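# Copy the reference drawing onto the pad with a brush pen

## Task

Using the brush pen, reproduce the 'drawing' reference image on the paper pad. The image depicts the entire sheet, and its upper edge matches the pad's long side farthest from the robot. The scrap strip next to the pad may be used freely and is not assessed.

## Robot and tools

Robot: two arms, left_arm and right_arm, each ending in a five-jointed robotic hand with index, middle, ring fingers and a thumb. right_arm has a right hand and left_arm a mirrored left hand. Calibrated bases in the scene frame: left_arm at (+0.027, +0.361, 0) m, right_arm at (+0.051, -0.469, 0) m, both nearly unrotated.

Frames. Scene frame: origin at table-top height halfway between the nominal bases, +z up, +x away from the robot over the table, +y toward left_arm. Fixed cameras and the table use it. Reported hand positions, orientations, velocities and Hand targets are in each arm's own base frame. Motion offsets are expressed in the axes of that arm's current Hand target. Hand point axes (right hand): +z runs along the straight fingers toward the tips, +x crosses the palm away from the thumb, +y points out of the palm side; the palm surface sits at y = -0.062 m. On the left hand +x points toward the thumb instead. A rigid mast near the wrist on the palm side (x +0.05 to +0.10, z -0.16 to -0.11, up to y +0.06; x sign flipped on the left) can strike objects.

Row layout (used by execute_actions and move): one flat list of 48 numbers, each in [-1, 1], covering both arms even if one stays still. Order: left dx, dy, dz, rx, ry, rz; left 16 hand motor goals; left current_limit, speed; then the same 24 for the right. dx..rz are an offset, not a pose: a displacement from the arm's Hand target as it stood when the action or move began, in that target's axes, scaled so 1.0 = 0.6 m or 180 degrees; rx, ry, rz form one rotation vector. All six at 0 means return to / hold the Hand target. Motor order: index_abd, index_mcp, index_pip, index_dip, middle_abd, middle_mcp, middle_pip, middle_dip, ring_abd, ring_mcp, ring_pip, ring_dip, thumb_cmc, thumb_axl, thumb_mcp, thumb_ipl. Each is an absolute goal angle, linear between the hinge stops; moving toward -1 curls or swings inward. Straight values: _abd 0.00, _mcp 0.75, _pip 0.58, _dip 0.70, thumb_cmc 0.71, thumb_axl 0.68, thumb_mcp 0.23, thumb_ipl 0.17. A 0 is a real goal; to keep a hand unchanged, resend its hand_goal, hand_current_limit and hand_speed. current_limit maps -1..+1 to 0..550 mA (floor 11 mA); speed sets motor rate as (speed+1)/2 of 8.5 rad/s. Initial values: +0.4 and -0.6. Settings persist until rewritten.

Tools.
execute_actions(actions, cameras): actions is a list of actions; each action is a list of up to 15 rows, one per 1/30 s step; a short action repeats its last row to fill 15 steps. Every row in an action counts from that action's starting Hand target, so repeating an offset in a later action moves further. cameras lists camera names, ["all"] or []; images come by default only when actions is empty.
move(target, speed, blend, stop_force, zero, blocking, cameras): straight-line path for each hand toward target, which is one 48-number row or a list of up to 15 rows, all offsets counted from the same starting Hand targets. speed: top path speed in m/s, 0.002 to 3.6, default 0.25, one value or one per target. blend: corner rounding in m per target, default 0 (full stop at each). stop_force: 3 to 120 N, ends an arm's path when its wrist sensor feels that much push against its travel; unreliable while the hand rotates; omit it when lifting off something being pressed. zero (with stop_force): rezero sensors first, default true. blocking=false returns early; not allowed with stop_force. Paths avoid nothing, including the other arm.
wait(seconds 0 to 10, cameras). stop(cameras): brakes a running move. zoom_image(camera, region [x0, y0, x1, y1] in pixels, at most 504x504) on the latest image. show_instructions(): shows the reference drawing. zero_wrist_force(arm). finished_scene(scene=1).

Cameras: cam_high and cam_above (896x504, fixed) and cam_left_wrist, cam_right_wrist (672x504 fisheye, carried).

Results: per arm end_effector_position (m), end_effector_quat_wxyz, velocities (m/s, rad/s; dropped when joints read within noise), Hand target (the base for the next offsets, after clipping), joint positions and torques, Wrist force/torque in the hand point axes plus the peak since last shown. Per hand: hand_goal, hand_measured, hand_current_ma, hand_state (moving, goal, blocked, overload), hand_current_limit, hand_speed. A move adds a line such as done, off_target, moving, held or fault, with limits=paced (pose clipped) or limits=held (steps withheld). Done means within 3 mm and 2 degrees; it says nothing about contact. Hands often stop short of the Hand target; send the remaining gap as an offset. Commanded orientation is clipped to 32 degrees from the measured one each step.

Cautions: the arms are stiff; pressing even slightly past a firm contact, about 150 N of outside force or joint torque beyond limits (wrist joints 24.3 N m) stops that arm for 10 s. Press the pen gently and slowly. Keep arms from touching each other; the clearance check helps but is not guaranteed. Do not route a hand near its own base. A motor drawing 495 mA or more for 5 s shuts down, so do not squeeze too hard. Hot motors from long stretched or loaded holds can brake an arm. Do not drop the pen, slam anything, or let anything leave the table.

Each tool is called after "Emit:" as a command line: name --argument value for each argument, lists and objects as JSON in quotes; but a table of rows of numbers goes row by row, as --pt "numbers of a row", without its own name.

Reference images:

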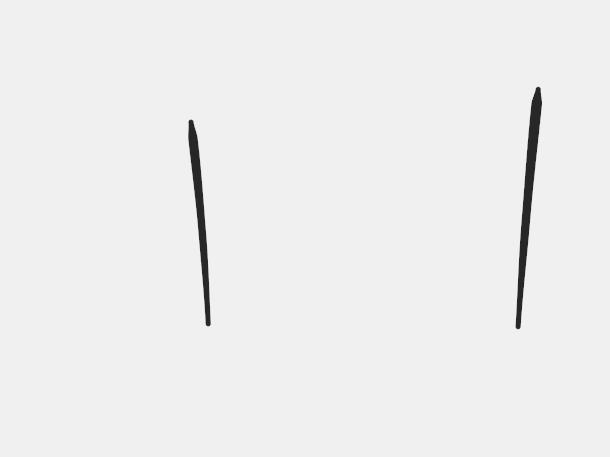

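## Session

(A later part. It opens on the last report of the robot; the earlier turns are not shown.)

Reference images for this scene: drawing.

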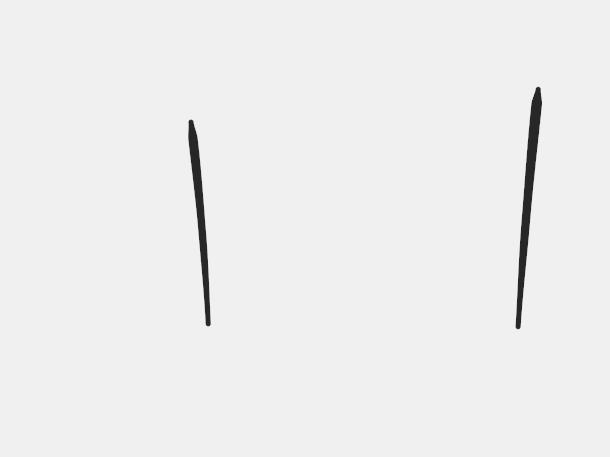

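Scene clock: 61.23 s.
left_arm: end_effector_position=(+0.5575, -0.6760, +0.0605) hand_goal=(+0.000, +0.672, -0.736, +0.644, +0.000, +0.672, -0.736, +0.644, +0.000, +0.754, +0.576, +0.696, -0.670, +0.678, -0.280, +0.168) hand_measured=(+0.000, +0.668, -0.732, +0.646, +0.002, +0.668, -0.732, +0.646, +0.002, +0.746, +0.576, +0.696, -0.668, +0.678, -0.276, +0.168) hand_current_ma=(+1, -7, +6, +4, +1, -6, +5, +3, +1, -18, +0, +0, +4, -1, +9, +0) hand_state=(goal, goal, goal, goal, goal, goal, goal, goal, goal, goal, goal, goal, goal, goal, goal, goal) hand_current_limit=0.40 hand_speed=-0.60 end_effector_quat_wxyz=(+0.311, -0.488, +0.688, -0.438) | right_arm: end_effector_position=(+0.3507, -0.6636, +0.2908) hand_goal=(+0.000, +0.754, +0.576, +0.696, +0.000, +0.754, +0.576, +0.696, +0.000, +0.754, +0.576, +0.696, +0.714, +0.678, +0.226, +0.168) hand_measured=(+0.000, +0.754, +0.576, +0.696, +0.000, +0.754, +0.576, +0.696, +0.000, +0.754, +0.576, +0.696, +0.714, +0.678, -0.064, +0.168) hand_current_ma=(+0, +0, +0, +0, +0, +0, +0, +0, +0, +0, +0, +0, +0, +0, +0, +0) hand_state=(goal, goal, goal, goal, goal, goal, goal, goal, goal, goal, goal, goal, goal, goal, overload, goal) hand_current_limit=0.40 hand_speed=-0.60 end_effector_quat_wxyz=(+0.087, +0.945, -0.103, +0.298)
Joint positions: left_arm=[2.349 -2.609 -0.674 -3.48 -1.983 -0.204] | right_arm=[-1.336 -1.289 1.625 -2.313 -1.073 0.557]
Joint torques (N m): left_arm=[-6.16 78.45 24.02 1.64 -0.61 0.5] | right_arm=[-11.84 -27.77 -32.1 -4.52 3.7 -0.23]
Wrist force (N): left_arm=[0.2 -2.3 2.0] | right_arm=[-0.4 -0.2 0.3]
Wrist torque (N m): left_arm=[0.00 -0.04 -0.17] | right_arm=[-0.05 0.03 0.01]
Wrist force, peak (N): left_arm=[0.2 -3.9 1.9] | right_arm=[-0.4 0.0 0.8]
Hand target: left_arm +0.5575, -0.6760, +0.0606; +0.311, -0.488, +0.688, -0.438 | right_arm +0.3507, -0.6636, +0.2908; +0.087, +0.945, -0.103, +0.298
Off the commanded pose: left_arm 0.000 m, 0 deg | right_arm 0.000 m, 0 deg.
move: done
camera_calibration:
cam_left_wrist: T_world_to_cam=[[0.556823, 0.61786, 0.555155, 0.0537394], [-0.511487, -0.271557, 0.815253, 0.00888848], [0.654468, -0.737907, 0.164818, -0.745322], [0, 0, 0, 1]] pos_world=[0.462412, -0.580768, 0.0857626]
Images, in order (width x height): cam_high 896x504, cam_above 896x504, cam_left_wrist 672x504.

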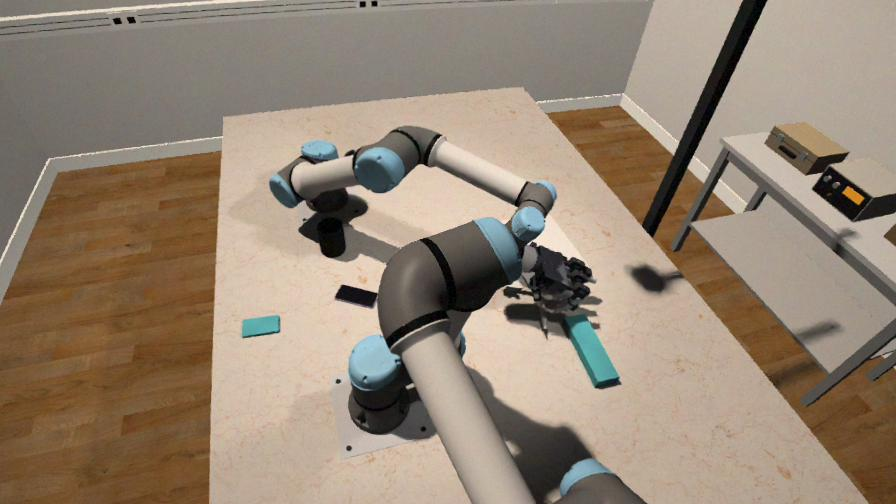

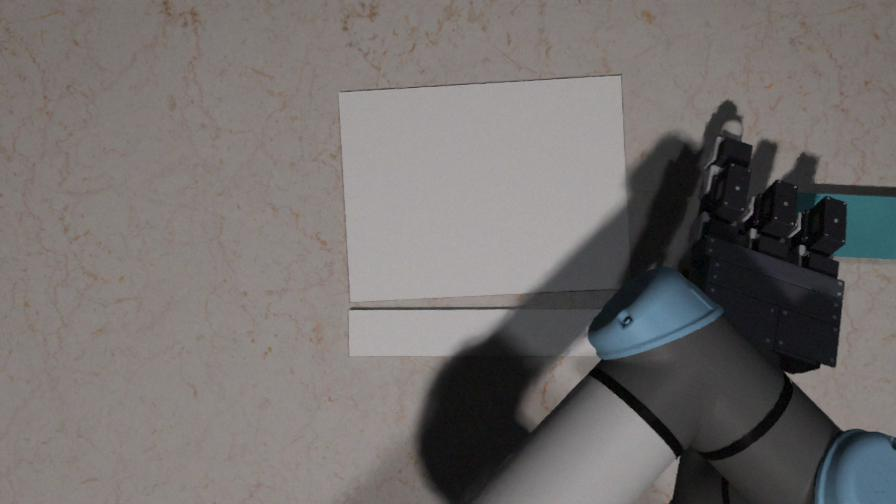

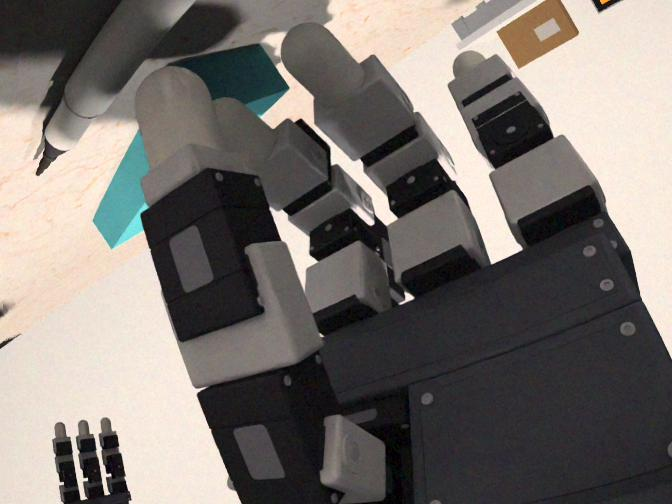

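Emit:
move --target '[0,0.0485,0.0226,0,0,0,0,0.671,-0.737,0.643,0,0.671,-0.737,0.643,0,0.754,0.576,0.696,-0.671,0.678,-0.281,0.168,0.4,-0.6,0,0,0,0,0,0,0,0.754,0.576,0.696,0,0.754,0.576,0.696,0,0.754,0.576,0.696,0.714,0.678,0.226,0.168,0.4,-0.6]' --speed 0.04 --stop_force 5 --cameras '["cam_high","cam_left_wrist"]'

Emit:
zoom_image --camera "cam_left_wrist" --region '[0, 0, 400, 200]'

Scene clock: 67.90 s.
left_arm: end_effector_position=(+0.5575, -0.6760, +0.0285) hand_goal=(+0.000, +0.672, -0.736, +0.644, +0.000, +0.672, -0.736, +0.644, +0.000, +0.754, +0.576, +0.696, -0.670, +0.678, -0.280, +0.168) hand_measured=(+0.000, +0.668, -0.732, +0.646, +0.002, +0.668, -0.732, +0.646, +0.002, +0.746, +0.576, +0.696, -0.668, +0.678, -0.276, +0.168) hand_current_ma=(+1, -7, +5, +4, +1, -6, +5, +3, +1, -18, +0, +0, +4, -1, +9, +0) hand_state=(goal, goal, goal, goal, goal, goal, goal, goal, goal, goal, goal, goal, goal, goal, goal, goal) hand_current_limit=0.40 hand_speed=-0.60 end_effector_quat_wxyz=(+0.311, -0.488, +0.688, -0.438) | right_arm: end_effector_position=(+0.3507, -0.6636, +0.2908) hand_goal=(+0.000, +0.754, +0.576, +0.696, +0.000, +0.754, +0.576, +0.696, +0.000, +0.754, +0.576, +0.696, +0.714, +0.678, +0.226, +0.168) hand_measured=(+0.000, +0.754, +0.576, +0.696, +0.000, +0.754, +0.576, +0.696, +0.000, +0.754, +0.576, +0.696, +0.714, +0.678, -0.064, +0.168) hand_current_ma=(+0, +0, +0, +0, +0, +0, +0, +0, +0, +0, +0, +0, +0, +0, +0, +0) hand_state=(goal, goal, goal, goal, goal, goal, goal, goal, goal, goal, goal, goal, goal, goal, overload, goal) hand_current_limit=0.40 hand_speed=-0.60 end_effector_quat_wxyz=(+0.087, +0.945, -0.103, +0.298)
Joint positions: left_arm=[2.349 -2.629 -0.718 -3.416 -1.983 -0.204] | right_arm=[-1.336 -1.289 1.625 -2.313 -1.073 0.557]
Joint torques (N m): left_arm=[4.75 78.35 34.18 -1.48 1.3 1.43] | right_arm=[-11.94 -28.3 -31.8 -4.53 3.78 0.41]
Wrist force (N): left_arm=[0.1 -2.4 2.3] | right_arm=[0.0 -0.1 0.3]
Wrist torque (N m): left_arm=[-0.03 -0.07 -0.16] | right_arm=[-0.05 -0.01 0.04]
Wrist force, peak (N): left_arm=[0.3 -2.5 2.3] | right_arm=[-0.3 0.2 0.7]
Hand target: left_arm +0.5575, -0.6760, +0.0285; +0.311, -0.488, +0.688, -0.438 | right_arm +0.3507, -0.6636, +0.2908; +0.087, +0.945, -0.103, +0.298
Off the commanded pose: left_arm 0.000 m, 0 deg | right_arm 0.000 m, 0 deg.
move: done
camera_calibration:
cam_left_wrist: T_world_to_cam=[[0.556751, 0.618, 0.555072, 0.0716856], [-0.511609, -0.271333, 0.815251, 0.0351349], [0.654435, -0.737871, 0.16511, -0.740101], [0, 0, 0, 1]] pos_world=[0.462412, -0.580868, 0.0537635]
Images, in order (width x height): cam_high 896x504, cam_left_wrist 672x504.

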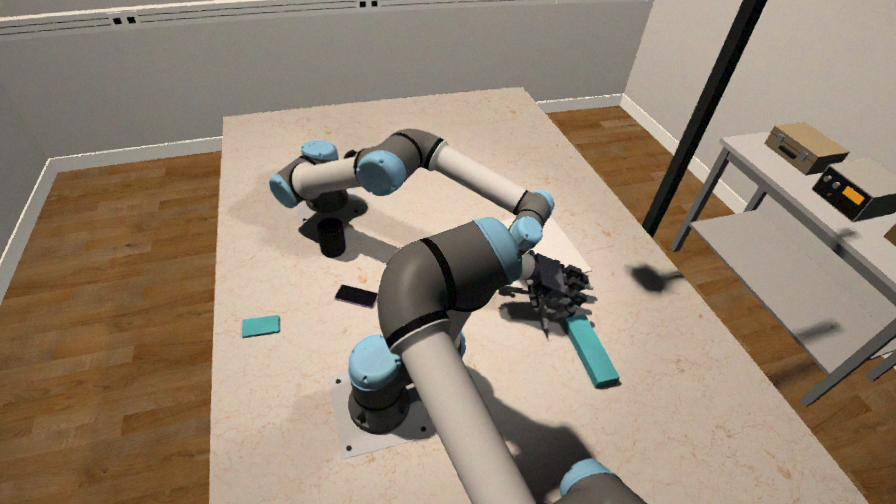

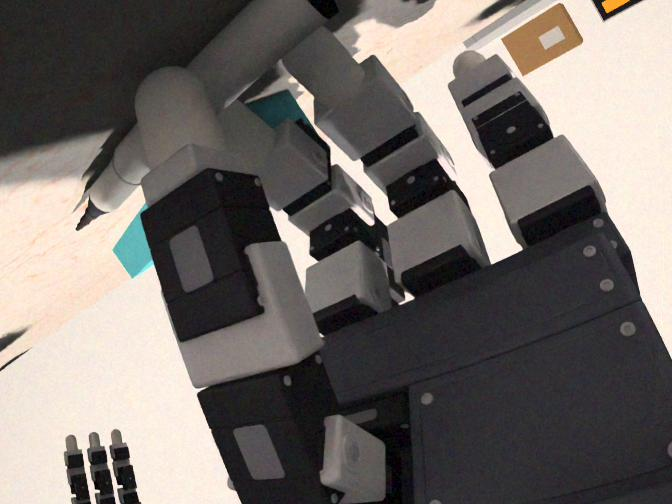

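Scaled by 1.260 from the camera's 672x504 image, which has a finer 960x720 frame.

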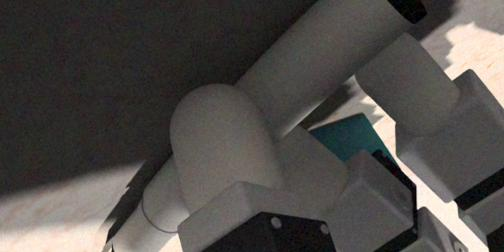

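Emit:
move --target '[0,0.0038,0.0018,0,0,0,0,0.671,-0.737,0.643,0,0.671,-0.737,0.643,0,0.754,0.576,0.696,-0.671,0.678,-0.281,0.168,0.4,-0.6,0,0,0,0,0,0,0,0.754,0.576,0.696,0,0.754,0.576,0.696,0,0.754,0.576,0.696,0.714,0.678,0.226,0.168,0.4,-0.6]' --speed 0.02 --stop_force 4

Emit:
move --target '[0,0,0,0,0,0,0,0.48,-0.737,0.643,0,0.48,-0.737,0.643,0,0.754,0.576,0.696,-0.671,0.678,-0.281,0.168,0.4,-0.85,0,0,0,0,0,0,0,0.754,0.576,0.696,0,0.754,0.576,0.696,0,0.754,0.576,0.696,0.714,0.678,0.226,0.168,0.4,-0.6]' --cameras '["cam_high","cam_left_wrist"]'

Emit:
zoom_image --camera "cam_left_wrist" --region '[0, 0, 400, 200]'

Scene clock: 70.03 s.
left_arm: end_effector_position=(+0.5575, -0.6760, +0.0259) hand_goal=(+0.000, +0.672, -0.736, +0.644, +0.000, +0.672, -0.736, +0.644, +0.000, +0.754, +0.576, +0.696, -0.670, +0.678, -0.280, +0.168) hand_measured=(+0.000, +0.668, -0.732, +0.646, +0.002, +0.668, -0.732, +0.646, +0.002, +0.746, +0.576, +0.696, -0.668, +0.678, -0.276, +0.168) hand_current_ma=(+1, -7, +5, +4, +1, -6, +5, +3, +1, -18, +0, +0, +4, -1, +9, +0) hand_state=(goal, goal, goal, goal, goal, goal, goal, goal, goal, goal, goal, goal, goal, goal, goal, goal) hand_current_limit=0.40 hand_speed=-0.60 end_effector_quat_wxyz=(+0.311, -0.488, +0.688, -0.438) | right_arm: end_effector_position=(+0.3507, -0.6636, +0.2908) hand_goal=(+0.000, +0.754, +0.576, +0.696, +0.000, +0.754, +0.576, +0.696, +0.000, +0.754, +0.576, +0.696, +0.714, +0.678, +0.226, +0.168) hand_measured=(+0.000, +0.754, +0.576, +0.696, +0.000, +0.754, +0.576, +0.696, +0.000, +0.754, +0.576, +0.696, +0.714, +0.678, -0.064, +0.168) hand_current_ma=(+0, +0, +0, +0, +0, +0, +0, +0, +0, +0, +0, +0, +0, +0, +0, +0) hand_state=(goal, goal, goal, goal, goal, goal, goal, goal, goal, goal, goal, goal, goal, goal, overload, goal) hand_current_limit=0.40 hand_speed=-0.60 end_effector_quat_wxyz=(+0.087, +0.945, -0.103, +0.298)
Joint positions: left_arm=[2.349 -2.631 -0.72 -3.411 -1.983 -0.204] | right_arm=[-1.336 -1.289 1.625 -2.313 -1.073 0.557]
Joint torques (N m): left_arm=[5.96 54.31 18.32 -1.28 1.4 1.5] | right_arm=[-12.16 -27.66 -30.29 -4.51 3.62 0.71]
Wrist force (N): left_arm=[0.1 -2.3 2.2] | right_arm=[-0.2 0.0 0.5]
Wrist torque (N m): left_arm=[0.01 -0.08 -0.16] | right_arm=[-0.05 0.01 0.03]
Wrist force, peak (N): left_arm=[0.2 -2.4 2.5] | right_arm=[-0.8 0.0 0.4]
Hand target: left_arm +0.5575, -0.6760, +0.0260; +0.311, -0.488, +0.688, -0.438 | right_arm +0.3507, -0.6636, +0.2908; +0.087, +0.945, -0.103, +0.298
Off the commanded pose: left_arm 0.000 m, 0 deg | right_arm 0.000 m, 0 deg.
move: done

Scene clock: 70.63 s.
left_arm: end_effector_position=(+0.5575, -0.6760, +0.0259) hand_goal=(+0.000, +0.480, -0.736, +0.644, +0.000, +0.480, -0.736, +0.644, +0.000, +0.754, +0.576, +0.696, -0.670, +0.678, -0.280, +0.168) hand_measured=(+0.000, +0.518, -0.732, +0.646, +0.002, +0.516, -0.732, +0.646, +0.002, +0.746, +0.576, +0.696, -0.668, +0.680, -0.262, +0.176) hand_current_ma=(+1, +116, +6, +2, +1, +106, +5, +3, +1, -18, +0, +0, +4, +1, +62, +21) hand_state=(goal, blocked, goal, goal, goal, blocked, goal, goal, goal, goal, goal, goal, goal, goal, goal, goal) hand_current_limit=0.40 hand_speed=-0.85 end_effector_quat_wxyz=(+0.311, -0.488, +0.688, -0.438) | right_arm: end_effector_position=(+0.3507, -0.6636, +0.2908) hand_goal=(+0.000, +0.754, +0.576, +0.696, +0.000, +0.754, +0.576, +0.696, +0.000, +0.754, +0.576, +0.696, +0.714, +0.678, +0.226, +0.168) hand_measured=(+0.000, +0.754, +0.576, +0.696, +0.000, +0.754, +0.576, +0.696, +0.000, +0.754, +0.576, +0.696, +0.714, +0.678, -0.064, +0.168) hand_current_ma=(+0, +0, +0, +0, +0, +0, +0, +0, +0, +0, +0, +0, +0, +0, +0, +0) hand_state=(goal, goal, goal, goal, goal, goal, goal, goal, goal, goal, goal, goal, goal, goal, overload, goal) hand_current_limit=0.40 hand_speed=-0.60 end_effector_quat_wxyz=(+0.087, +0.945, -0.103, +0.298)
Joint positions: left_arm=[2.349 -2.631 -0.72 -3.411 -1.983 -0.204] | right_arm=[-1.336 -1.289 1.625 -2.313 -1.073 0.557]
Joint torques (N m): left_arm=[5.74 59.19 26.87 -1.6 1.31 1.42] | right_arm=[-11.61 -27.85 -31.36 -4.67 3.52 0.6]
Wrist force (N): left_arm=[0.2 -7.8 1.7] | right_arm=[-0.1 0.1 0.3]
Wrist torque (N m): left_arm=[-0.10 -0.07 -0.15] | right_arm=[-0.02 -0.01 0.05]
Wrist force, peak (N): left_arm=[0.2 -7.8 1.7] | right_arm=[-0.5 -0.1 0.6]
Hand target: left_arm +0.5575, -0.6760, +0.0260; +0.311, -0.488, +0.688, -0.438 | right_arm +0.3507, -0.6636, +0.2908; +0.087, +0.945, -0.103, +0.298
Off the commanded pose: left_arm 0.000 m, 0 deg | right_arm 0.000 m, 0 deg.
move: done
camera_calibration:
cam_left_wrist: T_world_to_cam=[[0.556754, 0.617943, 0.555131, 0.0730909], [-0.51159, -0.271432, 0.81523, 0.0371897], [0.654446, -0.737883, 0.165012, -0.739679], [0, 0, 0, 1]] pos_world=[0.462412, -0.580868, 0.051163]
Images, in order (width x height): cam_high 896x504, cam_left_wrist 672x504.

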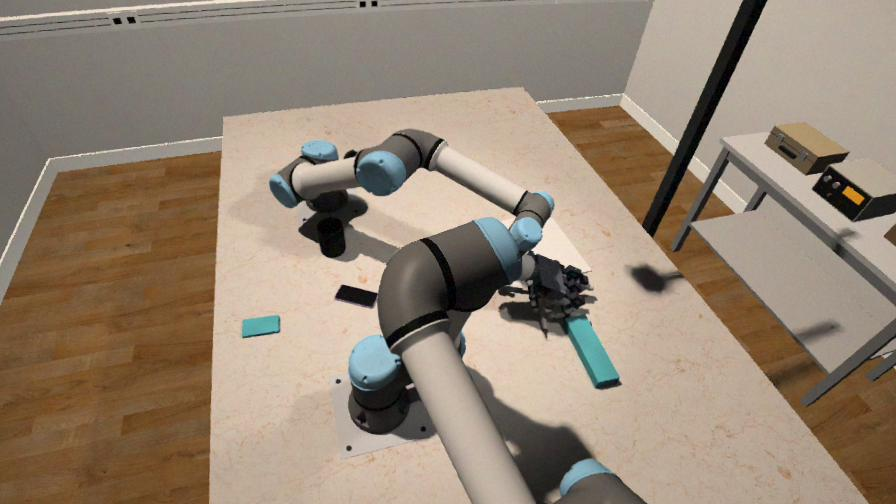

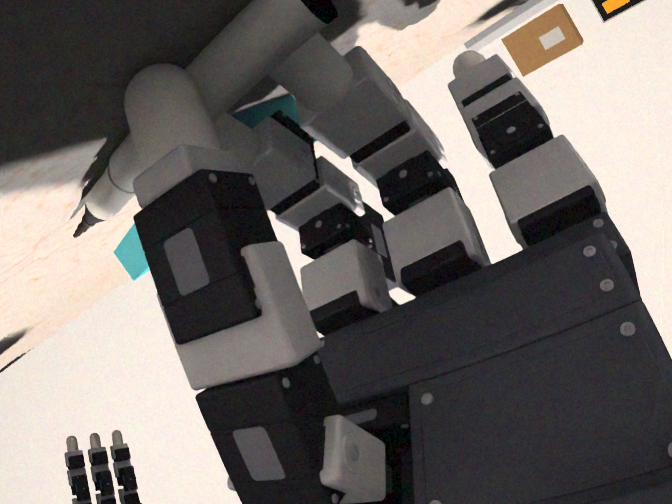

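Scaled by 1.260 from the camera's 672x504 image, which has a finer 960x720 frame.

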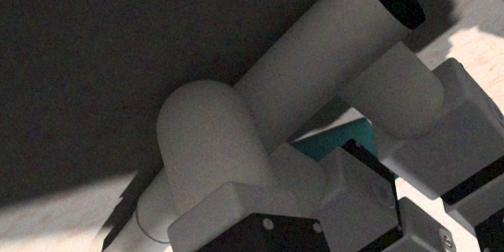

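Emit:
move --target '[0,0,0,0,0,0,0,0.62,-0.737,0.643,0,0.62,-0.737,0.643,0,0.754,0.576,0.696,-0.671,0.678,-0.26,0.168,0.4,-0.85,0,0,0,0,0,0,0,0.754,0.576,0.696,0,0.754,0.576,0.696,0,0.754,0.576,0.696,0.714,0.678,0.226,0.168,0.4,-0.6]'

Emit:
move --target '[0,0.0076,0.0035,0,0,0,0,0.62,-0.737,0.643,0,0.62,-0.737,0.643,0,0.754,0.576,0.696,-0.671,0.678,-0.26,0.168,0.4,-0.85,0,0,0,0,0,0,0,0.754,0.576,0.696,0,0.754,0.576,0.696,0,0.754,0.576,0.696,0.714,0.678,0.226,0.168,0.4,-0.6]' --speed 0.005 --stop_force 3

Scene clock: 72.93 s.
left_arm: end_effector_position=(+0.5575, -0.6760, +0.0260) hand_goal=(+0.000, +0.620, -0.736, +0.644, +0.000, +0.620, -0.736, +0.644, +0.000, +0.754, +0.576, +0.696, -0.670, +0.678, -0.260, +0.168) hand_measured=(+0.000, +0.606, -0.732, +0.644, +0.002, +0.608, -0.734, +0.646, +0.002, +0.746, +0.576, +0.696, -0.668, +0.680, -0.256, +0.172) hand_current_ma=(+1, -31, +5, +1, +1, -27, +4, +1, +1, -18, +0, +0, +4, +1, +8, +10) hand_state=(goal, goal, goal, goal, goal, goal, goal, goal, goal, goal, goal, goal, goal, goal, goal, goal) hand_current_limit=0.40 hand_speed=-0.85 end_effector_quat_wxyz=(+0.311, -0.488, +0.688, -0.438) | right_arm: end_effector_position=(+0.3507, -0.6636, +0.2908) hand_goal=(+0.000, +0.754, +0.576, +0.696, +0.000, +0.754, +0.576, +0.696, +0.000, +0.754, +0.576, +0.696, +0.714, +0.678, +0.226, +0.168) hand_measured=(+0.000, +0.754, +0.576, +0.696, +0.000, +0.754, +0.576, +0.696, +0.000, +0.754, +0.576, +0.696, +0.714, +0.678, -0.064, +0.168) hand_current_ma=(+0, +0, +0, +0, +0, +0, +0, +0, +0, +0, +0, +0, +0, +0, +0, +0) hand_state=(goal, goal, goal, goal, goal, goal, goal, goal, goal, goal, goal, goal, goal, goal, overload, goal) hand_current_limit=0.40 hand_speed=-0.60 end_effector_quat_wxyz=(+0.087, +0.945, -0.103, +0.298)
Joint positions: left_arm=[2.349 -2.631 -0.72 -3.411 -1.983 -0.204] | right_arm=[-1.336 -1.289 1.625 -2.313 -1.073 0.557]
Joint torques (N m): left_arm=[5.89 74.41 30.3 -1.29 1.39 1.42] | right_arm=[-9.88 -26.97 -30.54 -4.78 3.52 0.98]
Wrist force (N): left_arm=[0.4 -3.0 1.6] | right_arm=[0.0 0.2 0.1]
Wrist torque (N m): left_arm=[-0.05 -0.06 -0.17] | right_arm=[0.01 -0.01 0.05]
Wrist force, peak (N): left_arm=[0.2 -7.8 1.7] | right_arm=[-0.6 0.0 0.7]
Hand target: left_arm +0.5575, -0.6760, +0.0260; +0.311, -0.488, +0.688, -0.438 | right_arm +0.3507, -0.6636, +0.2908; +0.087, +0.945, -0.103, +0.298
Off the commanded pose: left_arm 0.000 m, 0 deg | right_arm 0.000 m, 0 deg.
move: done

Scene clock: 74.30 s.
left_arm: end_effector_position=(+0.5576, -0.6761, +0.0257) hand_goal=(+0.000, +0.620, -0.736, +0.644, +0.000, +0.620, -0.736, +0.644, +0.000, +0.754, +0.576, +0.696, -0.670, +0.678, -0.260, +0.168) hand_measured=(+0.000, +0.606, -0.732, +0.644, +0.002, +0.608, -0.734, +0.646, +0.002, +0.746, +0.576, +0.696, -0.668, +0.680, -0.256, +0.172) hand_current_ma=(+1, -31, +5, +1, +1, -27, +4, +1, +1, -18, +0, +0, +4, +1, +7, +10) hand_state=(goal, goal, goal, goal, goal, goal, goal, goal, goal, goal, goal, goal, goal, goal, goal, goal) hand_current_limit=0.40 hand_speed=-0.85 end_effector_quat_wxyz=(+0.312, -0.488, +0.688, -0.438) | right_arm: end_effector_position=(+0.3507, -0.6636, +0.2908) hand_goal=(+0.000, +0.754, +0.576, +0.696, +0.000, +0.754, +0.576, +0.696, +0.000, +0.754, +0.576, +0.696, +0.714, +0.678, +0.226, +0.168) hand_measured=(+0.000, +0.754, +0.576, +0.696, +0.000, +0.754, +0.576, +0.696, +0.000, +0.754, +0.576, +0.696, +0.714, +0.678, -0.064, +0.168) hand_current_ma=(+0, +0, +0, +0, +0, +0, +0, +0, +0, +0, +0, +0, +0, +0, +0, +0) hand_state=(goal, goal, goal, goal, goal, goal, goal, goal, goal, goal, goal, goal, goal, goal, overload, goal) hand_current_limit=0.40 hand_speed=-0.60 end_effector_quat_wxyz=(+0.087, +0.945, -0.103, +0.298)
Joint positions: left_arm=[2.349 -2.631 -0.721 -3.41 -1.983 -0.204] | right_arm=[-1.336 -1.289 1.625 -2.313 -1.073 0.557]
Joint torques (N m): left_arm=[5.65 74.4 31.83 -1.42 1.25 1.33] | right_arm=[-12.01 -28.29 -30.15 -4.83 3.65 1.22]
Wrist force (N): left_arm=[0.5 -6.3 -1.1] | right_arm=[0.0 -0.2 0.4]
Wrist torque (N m): left_arm=[-0.27 -0.05 -0.18] | right_arm=[-0.06 -0.02 0.04]
Wrist force, peak (N): left_arm=[0.9 -8.3 -2.7] | right_arm=[-0.3 -0.3 0.5]
Hand target: left_arm +0.5576, -0.6761, +0.0257; +0.312, -0.488, +0.688, -0.438 (not the last commanded pose) | right_arm +0.3507, -0.6636, +0.2908; +0.087, +0.945, -0.103, +0.298
Off the commanded pose: left_arm 0.005 m, 0 deg | right_arm 0.000 m, 0 deg.
move: contact (left_arm)

Emit:
move --target '[0,-0.0012,-0.0006,0,0,0,0,0.62,-0.737,0.643,0,0.62,-0.737,0.643,0,0.754,0.576,0.696,-0.671,0.678,-0.281,0.168,0.4,-0.85,0,0,0,0,0,0,0,0.754,0.576,0.696,0,0.754,0.576,0.696,0,0.754,0.576,0.696,0.714,0.678,0.226,0.168,0.4,-0.6]' --speed 0.02

Emit:
move --target '[0,0,0,0,0,0,0,0.46,-0.737,0.643,0,0.46,-0.737,0.643,0,0.754,0.576,0.696,-0.671,0.678,-0.33,0.1,0.4,-0.85,0,0,0,0,0,0,0,0.754,0.576,0.696,0,0.754,0.576,0.696,0,0.754,0.576,0.696,0.714,0.678,0.226,0.168,0.4,-0.6]'

Emit:
move --target '[0,0,0,0,0,0,0,0.42,-0.76,0.62,0,0.42,-0.76,0.62,0,0.754,0.576,0.696,-0.671,0.678,-0.4,0.04,0.4,-0.85,0,0,0,0,0,0,0,0.754,0.576,0.696,0,0.754,0.576,0.696,0,0.754,0.576,0.696,0.714,0.678,0.226,0.168,0.4,-0.6]' --cameras '["cam_high","cam_left_wrist"]'

Emit:
zoom_image --camera "cam_left_wrist" --region '[0, 0, 400, 200]'

Scene clock: 76.67 s.
left_arm: end_effector_position=(+0.5576, -0.6761, +0.0265) hand_goal=(+0.000, +0.620, -0.736, +0.644, +0.000, +0.620, -0.736, +0.644, +0.000, +0.754, +0.576, +0.696, -0.670, +0.678, -0.280, +0.168) hand_measured=(+0.000, +0.606, -0.732, +0.644, +0.002, +0.608, -0.734, +0.646, +0.002, +0.746, +0.576, +0.696, -0.668, +0.680, -0.276, +0.170) hand_current_ma=(+1, -31, +5, +1, +1, -27, +4, +1, +1, -18, +0, +0, +4, +1, +10, +5) hand_state=(goal, goal, goal, goal, goal, goal, goal, goal, goal, goal, goal, goal, goal, goal, goal, goal) hand_current_limit=0.40 hand_speed=-0.85 end_effector_quat_wxyz=(+0.312, -0.488, +0.688, -0.438) | right_arm: end_effector_position=(+0.3507, -0.6636, +0.2908) hand_goal=(+0.000, +0.754, +0.576, +0.696, +0.000, +0.754, +0.576, +0.696, +0.000, +0.754, +0.576, +0.696, +0.714, +0.678, +0.226, +0.168) hand_measured=(+0.000, +0.754, +0.576, +0.696, +0.000, +0.754, +0.576, +0.696, +0.000, +0.754, +0.576, +0.696, +0.714, +0.678, -0.064, +0.168) hand_current_ma=(+0, +0, +0, +0, +0, +0, +0, +0, +0, +0, +0, +0, +0, +0, +0, +0) hand_state=(goal, goal, goal, goal, goal, goal, goal, goal, goal, goal, goal, goal, goal, goal, overload, goal) hand_current_limit=0.40 hand_speed=-0.60 end_effector_quat_wxyz=(+0.087, +0.945, -0.103, +0.298)
Joint positions: left_arm=[2.349 -2.63 -0.72 -3.412 -1.983 -0.204] | right_arm=[-1.336 -1.289 1.625 -2.313 -1.073 0.557]
Joint torques (N m): left_arm=[3.57 77.47 33.05 -1.2 0.77 1.01] | right_arm=[-10.5 -28 -30.42 -4.51 3.63 1.39]
Wrist force (N): left_arm=[0.3 -2.3 2.4] | right_arm=[-0.1 0.1 0.5]
Wrist torque (N m): left_arm=[-0.03 -0.07 -0.15] | right_arm=[-0.02 -0.01 0.04]
Wrist force, peak (N): left_arm=[0.8 -6.4 -1.1] | right_arm=[-0.3 -0.2 0.9]
Hand target: left_arm +0.5576, -0.6761, +0.0265; +0.312, -0.488, +0.688, -0.438 | right_arm +0.3507, -0.6636, +0.2908; +0.087, +0.945, -0.103, +0.298
Off the commanded pose: left_arm 0.000 m, 0 deg | right_arm 0.000 m, 0 deg.
move: done

Scene clock: 77.20 s.
left_arm: end_effector_position=(+0.5576, -0.6761, +0.0266) hand_goal=(+0.000, +0.460, -0.736, +0.644, +0.000, +0.460, -0.736, +0.644, +0.000, +0.754, +0.576, +0.696, -0.670, +0.678, -0.330, +0.100) hand_measured=(+0.000, +0.554, -0.720, +0.648, +0.002, +0.546, -0.720, +0.648, +0.002, +0.746, +0.576, +0.696, -0.666, +0.680, -0.286, +0.136) hand_current_ma=(+1, +365, +35, +8, +1, +323, +37, +8, +1, -18, +0, +0, +5, +5, +186, +151) hand_state=(goal, blocked, goal, goal, goal, blocked, goal, goal, goal, goal, goal, goal, goal, goal, blocked, blocked) hand_current_limit=0.40 hand_speed=-0.85 end_effector_quat_wxyz=(+0.312, -0.488, +0.687, -0.438) | right_arm: end_effector_position=(+0.3507, -0.6636, +0.2908) hand_goal=(+0.000, +0.754, +0.576, +0.696, +0.000, +0.754, +0.576, +0.696, +0.000, +0.754, +0.576, +0.696, +0.714, +0.678, +0.226, +0.168) hand_measured=(+0.000, +0.754, +0.576, +0.696, +0.000, +0.754, +0.576, +0.696, +0.000, +0.754, +0.576, +0.696, +0.714, +0.678, -0.064, +0.168) hand_current_ma=(+0, +0, +0, +0, +0, +0, +0, +0, +0, +0, +0, +0, +0, +0, +0, +0) hand_state=(goal, goal, goal, goal, goal, goal, goal, goal, goal, goal, goal, goal, goal, goal, overload, goal) hand_current_limit=0.40 hand_speed=-0.60 end_effector_quat_wxyz=(+0.087, +0.945, -0.103, +0.298)
Joint positions: left_arm=[2.349 -2.63 -0.72 -3.412 -1.983 -0.204] | right_arm=[-1.336 -1.289 1.625 -2.313 -1.073 0.557]
Joint torques (N m): left_arm=[1.45 66.8 26.76 0.03 0.27 0.77] | right_arm=[-11.06 -27.65 -31.03 -4.69 3.41 1.45]
Wrist force (N): left_arm=[0.1 -10.8 0.9] | right_arm=[-0.1 0.0 0.3]
Wrist torque (N m): left_arm=[-0.09 -0.06 -0.15] | right_arm=[-0.03 -0.01 0.04]
Wrist force, peak (N): left_arm=[0.1 -10.8 0.9] | right_arm=[-0.3 0.2 0.5]
Hand target: left_arm +0.5576, -0.6761, +0.0265; +0.312, -0.488, +0.688, -0.438 | right_arm +0.3507, -0.6636, +0.2908; +0.087, +0.945, -0.103, +0.298
Off the commanded pose: left_arm 0.000 m, 0 deg | right_arm 0.000 m, 0 deg.
move: done

Scene clock: 77.70 s.
left_arm: end_effector_position=(+0.5576, -0.6761, +0.0266) hand_goal=(+0.000, +0.420, -0.760, +0.620, +0.000, +0.420, -0.760, +0.620, +0.000, +0.754, +0.576, +0.696, -0.670, +0.678, -0.400, +0.040) hand_measured=(+0.000, +0.554, -0.720, +0.642, +0.002, +0.544, -0.720, +0.642, +0.002, +0.746, +0.576, +0.696, -0.666, +0.680, -0.286, +0.130) hand_current_ma=(+1, +385, +114, +52, +1, +385, +117, +54, +1, -18, +0, +0, +6, +5, +385, +385) hand_state=(goal, blocked, blocked, blocked, goal, blocked, blocked, blocked, goal, goal, goal, goal, goal, goal, blocked, blocked) hand_current_limit=0.40 hand_speed=-0.85 end_effector_quat_wxyz=(+0.312, -0.488, +0.687, -0.438) | right_arm: end_effector_position=(+0.3507, -0.6636, +0.2908) hand_goal=(+0.000, +0.754, +0.576, +0.696, +0.000, +0.754, +0.576, +0.696, +0.000, +0.754, +0.576, +0.696, +0.714, +0.678, +0.226, +0.168) hand_measured=(+0.000, +0.754, +0.576, +0.696, +0.000, +0.754, +0.576, +0.696, +0.000, +0.754, +0.576, +0.696, +0.714, +0.678, -0.064, +0.168) hand_current_ma=(+0, +0, +0, +0, +0, +0, +0, +0, +0, +0, +0, +0, +0, +0, +0, +0) hand_state=(goal, goal, goal, goal, goal, goal, goal, goal, goal, goal, goal, goal, goal, goal, overload, goal) hand_current_limit=0.40 hand_speed=-0.60 end_effector_quat_wxyz=(+0.087, +0.945, -0.103, +0.298)
Joint positions: left_arm=[2.349 -2.63 -0.72 -3.412 -1.983 -0.204] | right_arm=[-1.336 -1.289 1.625 -2.313 -1.073 0.557]
Joint torques (N m): left_arm=[-1.47 55.12 18.75 1.11 -0.22 0.4] | right_arm=[-10.44 -27.94 -29.78 -4.7 3.46 1.62]
Wrist force (N): left_arm=[0.3 -7.1 1.5] | right_arm=[-0.2 0.0 0.2]
Wrist torque (N m): left_arm=[-0.08 -0.08 -0.12] | right_arm=[-0.03 0.02 0.03]
Wrist force, peak (N): left_arm=[0.3 -10.6 1.2] | right_arm=[-0.1 -0.3 0.6]
Hand target: left_arm +0.5576, -0.6761, +0.0265; +0.312, -0.488, +0.688, -0.438 | right_arm +0.3507, -0.6636, +0.2908; +0.087, +0.945, -0.103, +0.298
Off the commanded pose: left_arm 0.000 m, 0 deg | right_arm 0.000 m, 0 deg.
move: done
camera_calibration:
cam_left_wrist: T_world_to_cam=[[0.556482, 0.618227, 0.555088, 0.0729948], [-0.511994, -0.271011, 0.815117, 0.0371885], [0.654362, -0.7378, 0.165716, -0.739793], [0, 0, 0, 1]] pos_world=[0.462513, -0.580868, 0.0517644]
Images, in order (width x height): cam_high 896x504, cam_left_wrist 672x504.

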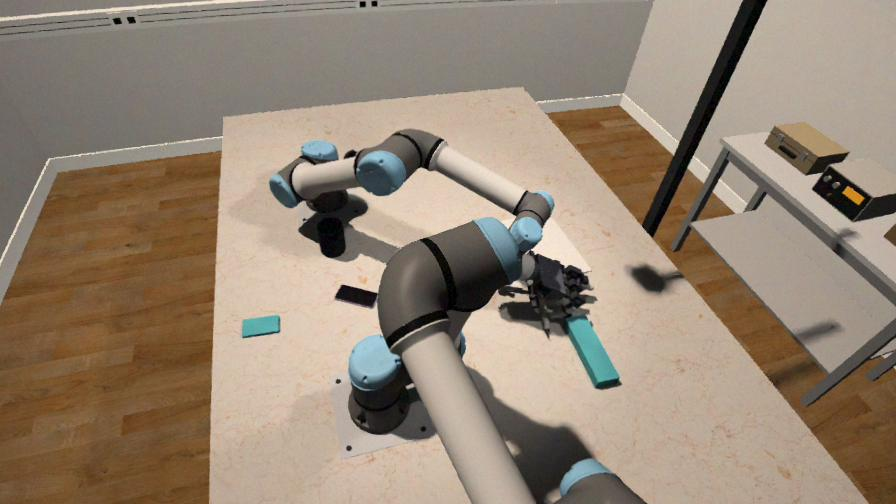

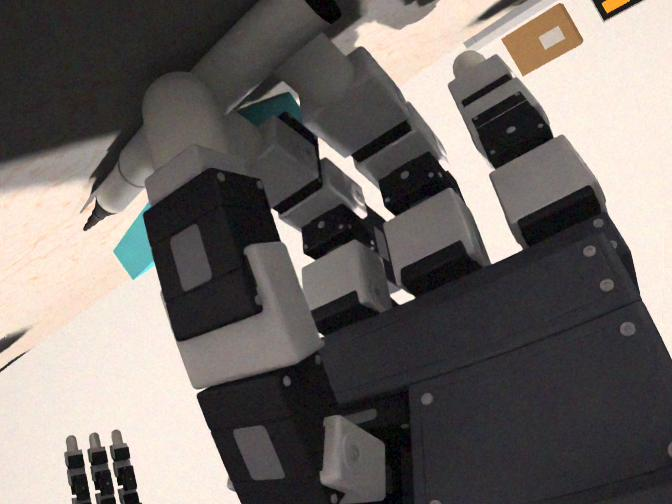

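Scaled by 1.260 from the camera's 672x504 image, which has a finer 960x720 frame.

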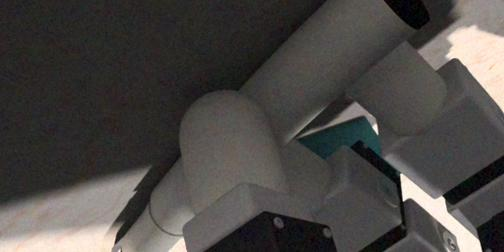

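Emit:
move --target '[0,-0.0604,-0.0282,0,0,0,0,0.42,-0.76,0.62,0,0.42,-0.76,0.62,0,0.754,0.576,0.696,-0.671,0.678,-0.4,0.04,0.4,-0.85,0,0,0,0,0,0,0,0.754,0.576,0.696,0,0.754,0.576,0.696,0,0.754,0.576,0.696,0.714,0.678,0.226,0.168,0.4,-0.6]' --speed 0.05 --cameras '["cam_high","cam_left_wrist"]'

Emit:
zoom_image --camera "cam_left_wrist" --region '[0, 0, 400, 200]'

Emit:
zoom_image --camera "cam_high" --region '[480, 220, 660, 380]'

Scene clock: 79.33 s.
left_arm: end_effector_position=(+0.5576, -0.6762, +0.0669) hand_goal=(+0.000, +0.420, -0.760, +0.620, +0.000, +0.420, -0.760, +0.620, +0.000, +0.754, +0.576, +0.696, -0.670, +0.678, -0.400, +0.040) hand_measured=(+0.000, +0.554, -0.716, +0.642, +0.002, +0.512, -0.720, +0.642, +0.002, +0.746, +0.576, +0.696, -0.660, +0.686, -0.276, +0.130) hand_current_ma=(+1, +385, +128, +53, +1, +360, +117, +54, +1, -18, +0, +0, +23, +20, +385, +385) hand_state=(goal, blocked, blocked, blocked, goal, blocked, blocked, blocked, goal, goal, goal, goal, goal, goal, blocked, blocked) hand_current_limit=0.40 hand_speed=-0.85 end_effector_quat_wxyz=(+0.312, -0.488, +0.687, -0.438) end_effector_velocity=(+0.000, +0.000, -0.003) end_effector_angular_velocity=(+0.000, +0.000, -0.001) | right_arm: end_effector_position=(+0.3507, -0.6636, +0.2908) hand_goal=(+0.000, +0.754, +0.576, +0.696, +0.000, +0.754, +0.576, +0.696, +0.000, +0.754, +0.576, +0.696, +0.714, +0.678, +0.226, +0.168) hand_measured=(+0.000, +0.754, +0.576, +0.696, +0.000, +0.754, +0.576, +0.696, +0.000, +0.754, +0.576, +0.696, +0.714, +0.678, -0.064, +0.168) hand_current_ma=(+0, +0, +0, +0, +0, +0, +0, +0, +0, +0, +0, +0, +0, +0, +0, +0) hand_state=(goal, goal, goal, goal, goal, goal, goal, goal, goal, goal, goal, goal, goal, goal, overload, goal) hand_current_limit=0.40 hand_speed=-0.60 end_effector_quat_wxyz=(+0.087, +0.945, -0.103, +0.298)
Joint positions: left_arm=[2.349 -2.605 -0.665 -3.492 -1.983 -0.204] | right_arm=[-1.336 -1.289 1.625 -2.313 -1.073 0.557]
Joint velocities: left_arm=[0 -0.001 -0.005 0.005 0 0] | right_arm=[within noise]
Joint torques (N m): left_arm=[-7.37 48.18 10.53 2.45 -2.09 0.19] | right_arm=[-10.45 -28.18 -29.33 -4.57 3.62 1.83]
Wrist force (N): left_arm=[0.3 -2.1 2.3] | right_arm=[0.1 -0.1 0.5]
Wrist torque (N m): left_arm=[0.01 -0.05 -0.16] | right_arm=[-0.07 -0.03 0.05]
Wrist force, peak (N): left_arm=[0.3 -7.4 1.5] | right_arm=[-0.3 0.1 0.8]
Hand target: left_arm +0.5575, -0.6761, +0.0665; +0.312, -0.488, +0.688, -0.438 | right_arm +0.3507, -0.6636, +0.2908; +0.087, +0.945, -0.103, +0.298
Off the commanded pose: left_arm 0.000 m, 0 deg | right_arm 0.000 m, 0 deg.
move: done
camera_calibration:
cam_left_wrist: T_world_to_cam=[[0.556351, 0.618339, 0.555095, 0.0508109], [-0.512264, -0.270759, 0.815031, 0.00459066], [0.654262, -0.737799, 0.166116, -0.746535], [0, 0, 0, 1]] pos_world=[0.462512, -0.580968, 0.092065]
Images, in order (width x height): cam_high 896x504, cam_left_wrist 672x504.

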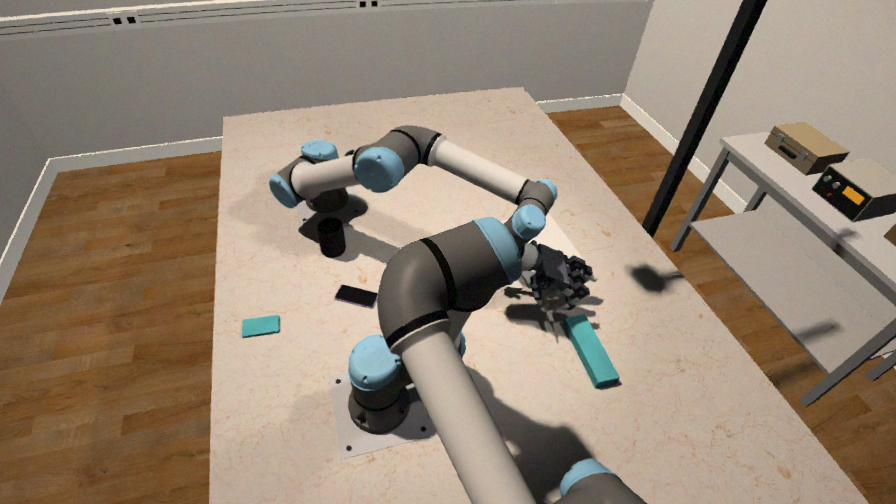

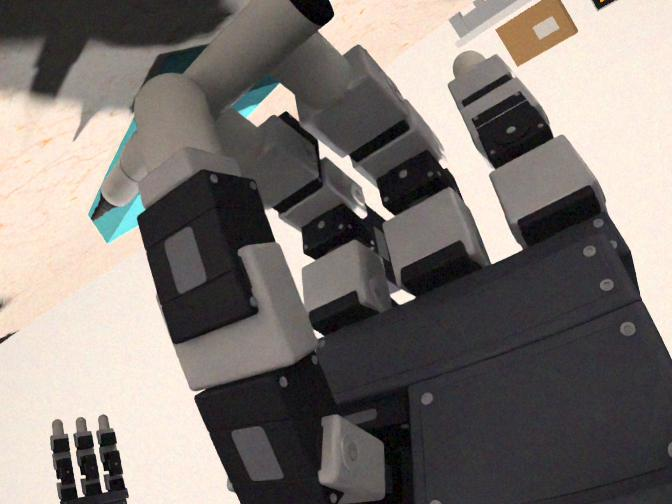

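Scaled by 1.260 from the camera's 672x504 image, which has a finer 960x720 frame.

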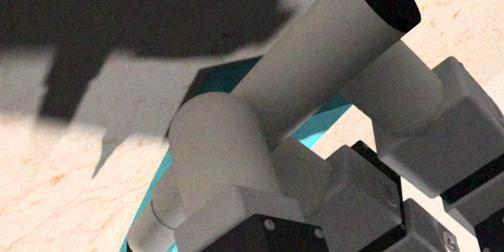

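Scaled by 2.800 from the camera's 896x504 image, which has a finer 1280x720 frame.

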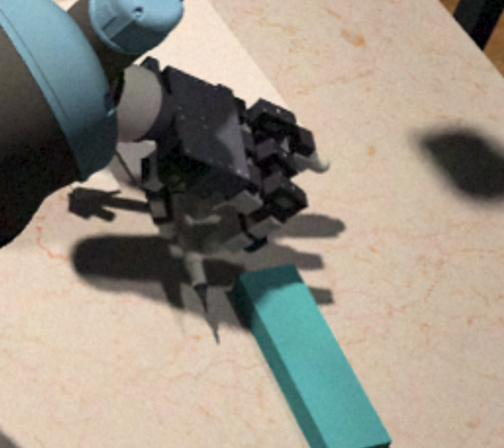

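Emit:
move --target '[0,0,0,0,0,0,0,0.49,-0.76,0.62,0,0.45,-0.76,0.62,0,0.754,0.576,0.696,-0.671,0.678,-0.43,0.0,0.5,-0.85,0,0,0,0,0,0,0,0.754,0.576,0.696,0,0.754,0.576,0.696,0,0.754,0.576,0.696,0.714,0.678,0.226,0.168,0.4,-0.6]' --cameras '["cam_left_wrist"]'

Emit:
wait --seconds 2

Scene clock: 81.03 s.
left_arm: end_effector_position=(+0.5575, -0.6761, +0.0665) hand_goal=(+0.000, +0.490, -0.760, +0.620, +0.000, +0.450, -0.760, +0.620, +0.000, +0.754, +0.576, +0.696, -0.670, +0.678, -0.430, +0.000) hand_measured=(+0.000, +0.554, -0.716, +0.642, +0.002, +0.512, -0.720, +0.642, +0.002, +0.746, +0.576, +0.696, -0.660, +0.686, -0.276, +0.130) hand_current_ma=(+1, +223, +128, +53, +1, +220, +117, +54, +1, -18, +0, +0, +23, +20, +413, +413) hand_state=(goal, blocked, blocked, blocked, goal, blocked, blocked, blocked, goal, goal, goal, goal, goal, goal, blocked, blocked) hand_current_limit=0.50 hand_speed=-0.85 end_effector_quat_wxyz=(+0.312, -0.488, +0.688, -0.438) | right_arm: end_effector_position=(+0.3507, -0.6636, +0.2908) hand_goal=(+0.000, +0.754, +0.576, +0.696, +0.000, +0.754, +0.576, +0.696, +0.000, +0.754, +0.576, +0.696, +0.714, +0.678, +0.226, +0.168) hand_measured=(+0.000, +0.754, +0.576, +0.696, +0.000, +0.754, +0.576, +0.696, +0.000, +0.754, +0.576, +0.696, +0.714, +0.678, -0.064, +0.168) hand_current_ma=(+0, +0, +0, +0, +0, +0, +0, +0, +0, +0, +0, +0, +0, +0, +0, +0) hand_state=(goal, goal, goal, goal, goal, goal, goal, goal, goal, goal, goal, goal, goal, goal, overload, goal) hand_current_limit=0.40 hand_speed=-0.60 end_effector_quat_wxyz=(+0.087, +0.945, -0.103, +0.298)
Joint positions: left_arm=[2.349 -2.606 -0.665 -3.491 -1.983 -0.204] | right_arm=[-1.336 -1.289 1.625 -2.313 -1.073 0.557]
Joint torques (N m): left_arm=[-7.22 50.9 10.93 2.11 -2.03 -0.63] | right_arm=[-11.19 -27.55 -30.93 -4.63 3.68 1.64]
Wrist force (N): left_arm=[0.0 -2.4 2.2] | right_arm=[-0.5 0.2 0.3]
Wrist torque (N m): left_arm=[-0.03 -0.02 -0.17] | right_arm=[-0.01 0.04 0.01]
Wrist force, peak (N): left_arm=[0.3 -2.2 2.5] | right_arm=[-0.5 -0.1 0.5]
Hand target: left_arm +0.5575, -0.6761, +0.0665; +0.312, -0.488, +0.688, -0.438 | right_arm +0.3507, -0.6636, +0.2908; +0.087, +0.945, -0.103, +0.298
Off the commanded pose: left_arm 0.000 m, 0 deg | right_arm 0.000 m, 0 deg.
move: done
camera_calibration:
cam_left_wrist: T_world_to_cam=[[0.556514, 0.618185, 0.555103, 0.0508613], [-0.511945, -0.271075, 0.815126, 0.00455316], [0.654373, -0.737812, 0.165619, -0.746343], [0, 0, 0, 1]] pos_world=[0.462413, -0.580868, 0.0916642]
Images, in order (width x height): cam_left_wrist 672x504.

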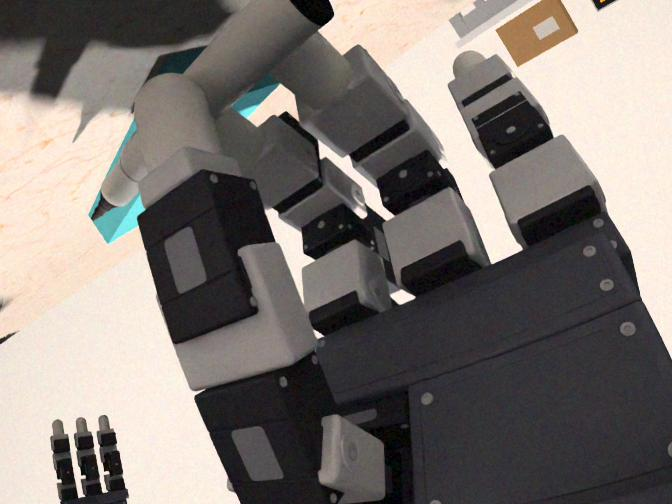

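Scene clock: 83.03 s.
left_arm: end_effector_position=(+0.5575, -0.6761, +0.0665) hand_goal=(+0.000, +0.490, -0.760, +0.620, +0.000, +0.450, -0.760, +0.620, +0.000, +0.754, +0.576, +0.696, -0.670, +0.678, -0.430, +0.000) hand_measured=(+0.000, +0.554, -0.716, +0.642, +0.002, +0.512, -0.720, +0.642, +0.002, +0.746, +0.576, +0.696, -0.660, +0.686, -0.276, +0.130) hand_current_ma=(+1, +223, +128, +53, +1, +220, +117, +54, +1, -18, +0, +0, +23, +20, +413, +413) hand_state=(goal, blocked, blocked, blocked, goal, blocked, blocked, blocked, goal, goal, goal, goal, goal, goal, blocked, blocked) hand_current_limit=0.50 hand_speed=-0.85 end_effector_quat_wxyz=(+0.312, -0.488, +0.688, -0.438) | right_arm: end_effector_position=(+0.3507, -0.6636, +0.2908) hand_goal=(+0.000, +0.754, +0.576, +0.696, +0.000, +0.754, +0.576, +0.696, +0.000, +0.754, +0.576, +0.696, +0.714, +0.678, +0.226, +0.168) hand_measured=(+0.000, +0.754, +0.576, +0.696, +0.000, +0.754, +0.576, +0.696, +0.000, +0.754, +0.576, +0.696, +0.714, +0.678, -0.064, +0.168) hand_current_ma=(+0, +0, +0, +0, +0, +0, +0, +0, +0, +0, +0, +0, +0, +0, +0, +0) hand_state=(goal, goal, goal, goal, goal, goal, goal, goal, goal, goal, goal, goal, goal, goal, overload, goal) hand_current_limit=0.40 hand_speed=-0.60 end_effector_quat_wxyz=(+0.087, +0.945, -0.103, +0.298)
Joint positions: left_arm=[2.349 -2.606 -0.665 -3.491 -1.983 -0.204] | right_arm=[-1.336 -1.289 1.625 -2.313 -1.073 0.557]
Joint torques (N m): left_arm=[-7.46 55.22 11.9 2.4 -1.77 -0.35] | right_arm=[-10.65 -27.41 -29.62 -4.67 3.58 1.78]
Wrist force (N): left_arm=[0.1 -2.2 2.2] | right_arm=[-0.4 0.2 0.3]
Wrist torque (N m): left_arm=[0.00 -0.03 -0.17] | right_arm=[-0.01 0.04 0.02]
Wrist force, peak (N): left_arm=[0.3 -2.3 2.4] | right_arm=[-0.2 0.1 0.8]
Hand target: left_arm +0.5575, -0.6761, +0.0665; +0.312, -0.488, +0.688, -0.438 | right_arm +0.3507, -0.6636, +0.2908; +0.087, +0.945, -0.103, +0.298
Off the commanded pose: left_arm 0.000 m, 0 deg | right_arm 0.000 m, 0 deg.
wait: 2.00 s; at rest by 0.17 s

Emit:
move --pt "0 -0.151 -0.0704 0 0 0 0 0.49 -0.76 0.62 0 0.45 -0.76 0.62 0 0.754 0.576 0.696 -0.671 0.678 -0.43 0.0 0.5 -0.85 0 0 0 0 0 0 0 0.754 0.576 0.696 0 0.754 0.576 0.696 0 0.754 0.576 0.696 0.714 0.678 0.226 0.168 0.4 -0.6" --pt "-0.2715 -0.0837 -0.2798 0.1985 -0.0188 0.5099 0 0.49 -0.76 0.62 0 0.45 -0.76 0.62 0 0.754 0.576 0.696 -0.671 0.678 -0.43 0.0 0.5 -0.85 0 0 0 0 0 0 0 0.754 0.576 0.696 0 0.754 0.576 0.696 0 0.754 0.576 0.696 0.714 0.678 0.226 0.168 0.4 -0.6" --speed 0.2 --blend 0.02 --cameras '["all"]'

Scene clock: 91.13 s.
left_arm: end_effector_position=(+0.4874, -0.4792, +0.1831) hand_goal=(+0.000, +0.490, -0.760, +0.620, +0.000, +0.450, -0.760, +0.620, +0.000, +0.754, +0.576, +0.696, -0.670, +0.678, -0.430, +0.000) hand_measured=(+0.000, +0.554, -0.716, +0.642, +0.002, +0.512, -0.720, +0.642, +0.002, +0.752, +0.576, +0.696, -0.658, +0.686, -0.276, +0.130) hand_current_ma=(+1, +223, +128, +53, +1, +220, +117, +54, +2, -4, +0, +0, +26, +20, +412, +412) hand_state=(goal, blocked, blocked, blocked, goal, blocked, blocked, blocked, goal, goal, goal, goal, goal, goal, blocked, blocked) hand_current_limit=0.50 hand_speed=-0.85 end_effector_quat_wxyz=(+0.664, +0.241, +0.665, -0.242) | right_arm: end_effector_position=(+0.3507, -0.6636, +0.2908) hand_goal=(+0.000, +0.754, +0.576, +0.696, +0.000, +0.754, +0.576, +0.696, +0.000, +0.754, +0.576, +0.696, +0.714, +0.678, +0.226, +0.168) hand_measured=(+0.000, +0.754, +0.576, +0.696, +0.000, +0.754, +0.576, +0.696, +0.000, +0.754, +0.576, +0.696, +0.714, +0.678, -0.064, +0.168) hand_current_ma=(+0, +0, +0, +0, +0, +0, +0, +0, +0, +0, +0, +0, +0, +0, +0, +0) hand_state=(goal, goal, goal, goal, goal, goal, goal, goal, goal, goal, goal, goal, goal, goal, overload, goal) hand_current_limit=0.40 hand_speed=-0.60 end_effector_quat_wxyz=(+0.087, +0.945, -0.103, +0.298)
Joint positions: left_arm=[2.431 -1.941 -1.901 -2.44 -1.585 1.569] | right_arm=[-1.336 -1.289 1.625 -2.313 -1.073 0.557]
Joint torques (N m): left_arm=[-5.36 22.47 24.13 0.67 -0.29 0.97] | right_arm=[-8.84 -28.43 -28.01 -4.53 3.51 1.73]
Wrist force (N): left_arm=[-1.0 -2.1 2.8] | right_arm=[-0.1 0.2 0.2]
Wrist torque (N m): left_arm=[-0.53 -0.24 -0.66] | right_arm=[0.00 -0.01 0.05]
Wrist force, peak (N): left_arm=[-0.6 -2.7 3.0] | right_arm=[-0.3 -0.3 0.7]
Hand target: left_arm +0.4874, -0.4792, +0.1830; +0.664, +0.241, +0.665, -0.242 | right_arm +0.3507, -0.6636, +0.2908; +0.087, +0.945, -0.103, +0.298
Off the commanded pose: left_arm 0.000 m, 0 deg | right_arm 0.000 m, 0 deg.
move: done
camera_calibration:
cam_left_wrist: T_world_to_cam=[[-0.364824, -0.525646, 0.768505, -0.234633], [-0.906079, 0.0104576, -0.42298, 0.480751], [0.214301, -0.850639, -0.480092, -0.295885], [0, 0, 0, 1]] pos_world=[0.413407, -0.380053, 0.241613]
cam_right_wrist: T_world_to_cam=[[-0.779366, -0.507395, -0.367612, 0.070716], [-0.617597, 0.721024, 0.314163, 0.552942], [0.105652, 0.471885, -0.875307, 0.653114], [0, 0, 0, 1]] pos_world=[0.327606, -0.670998, 0.423958]

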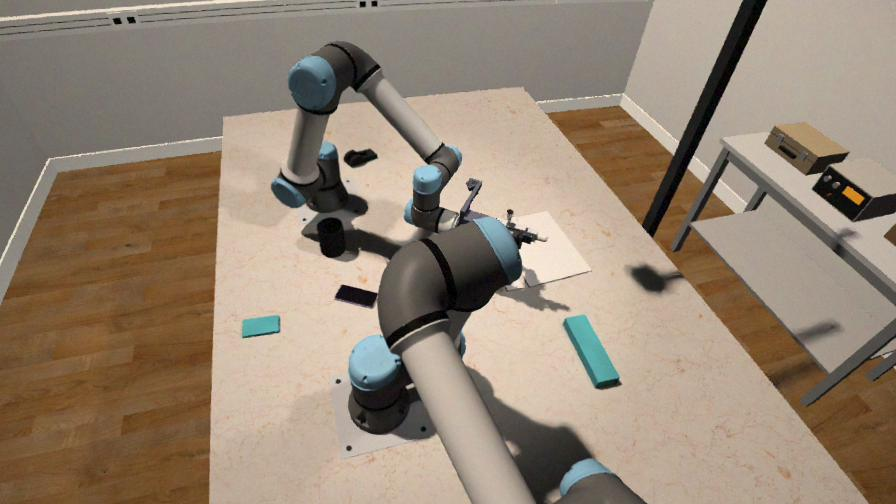

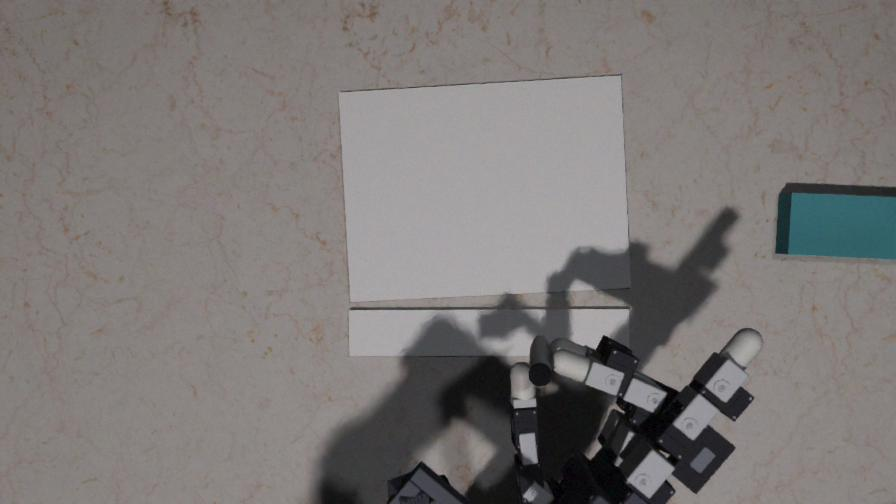

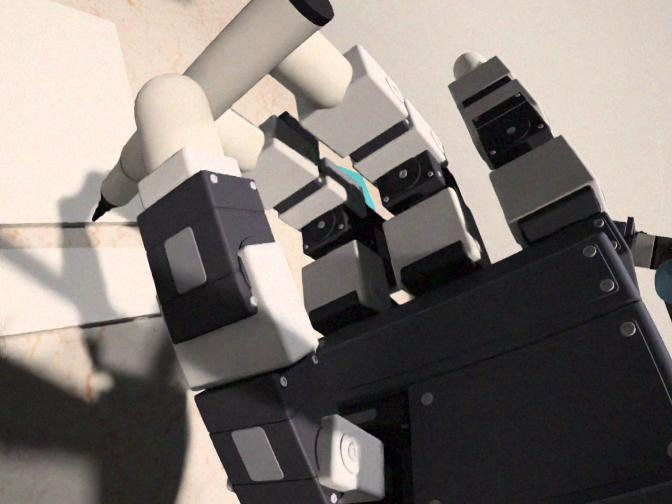

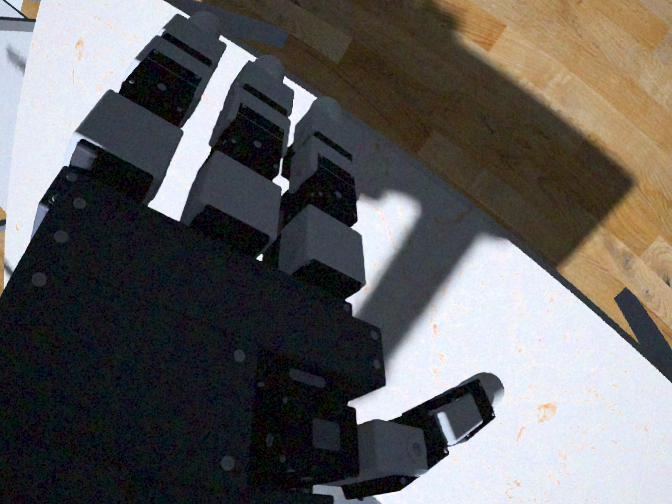

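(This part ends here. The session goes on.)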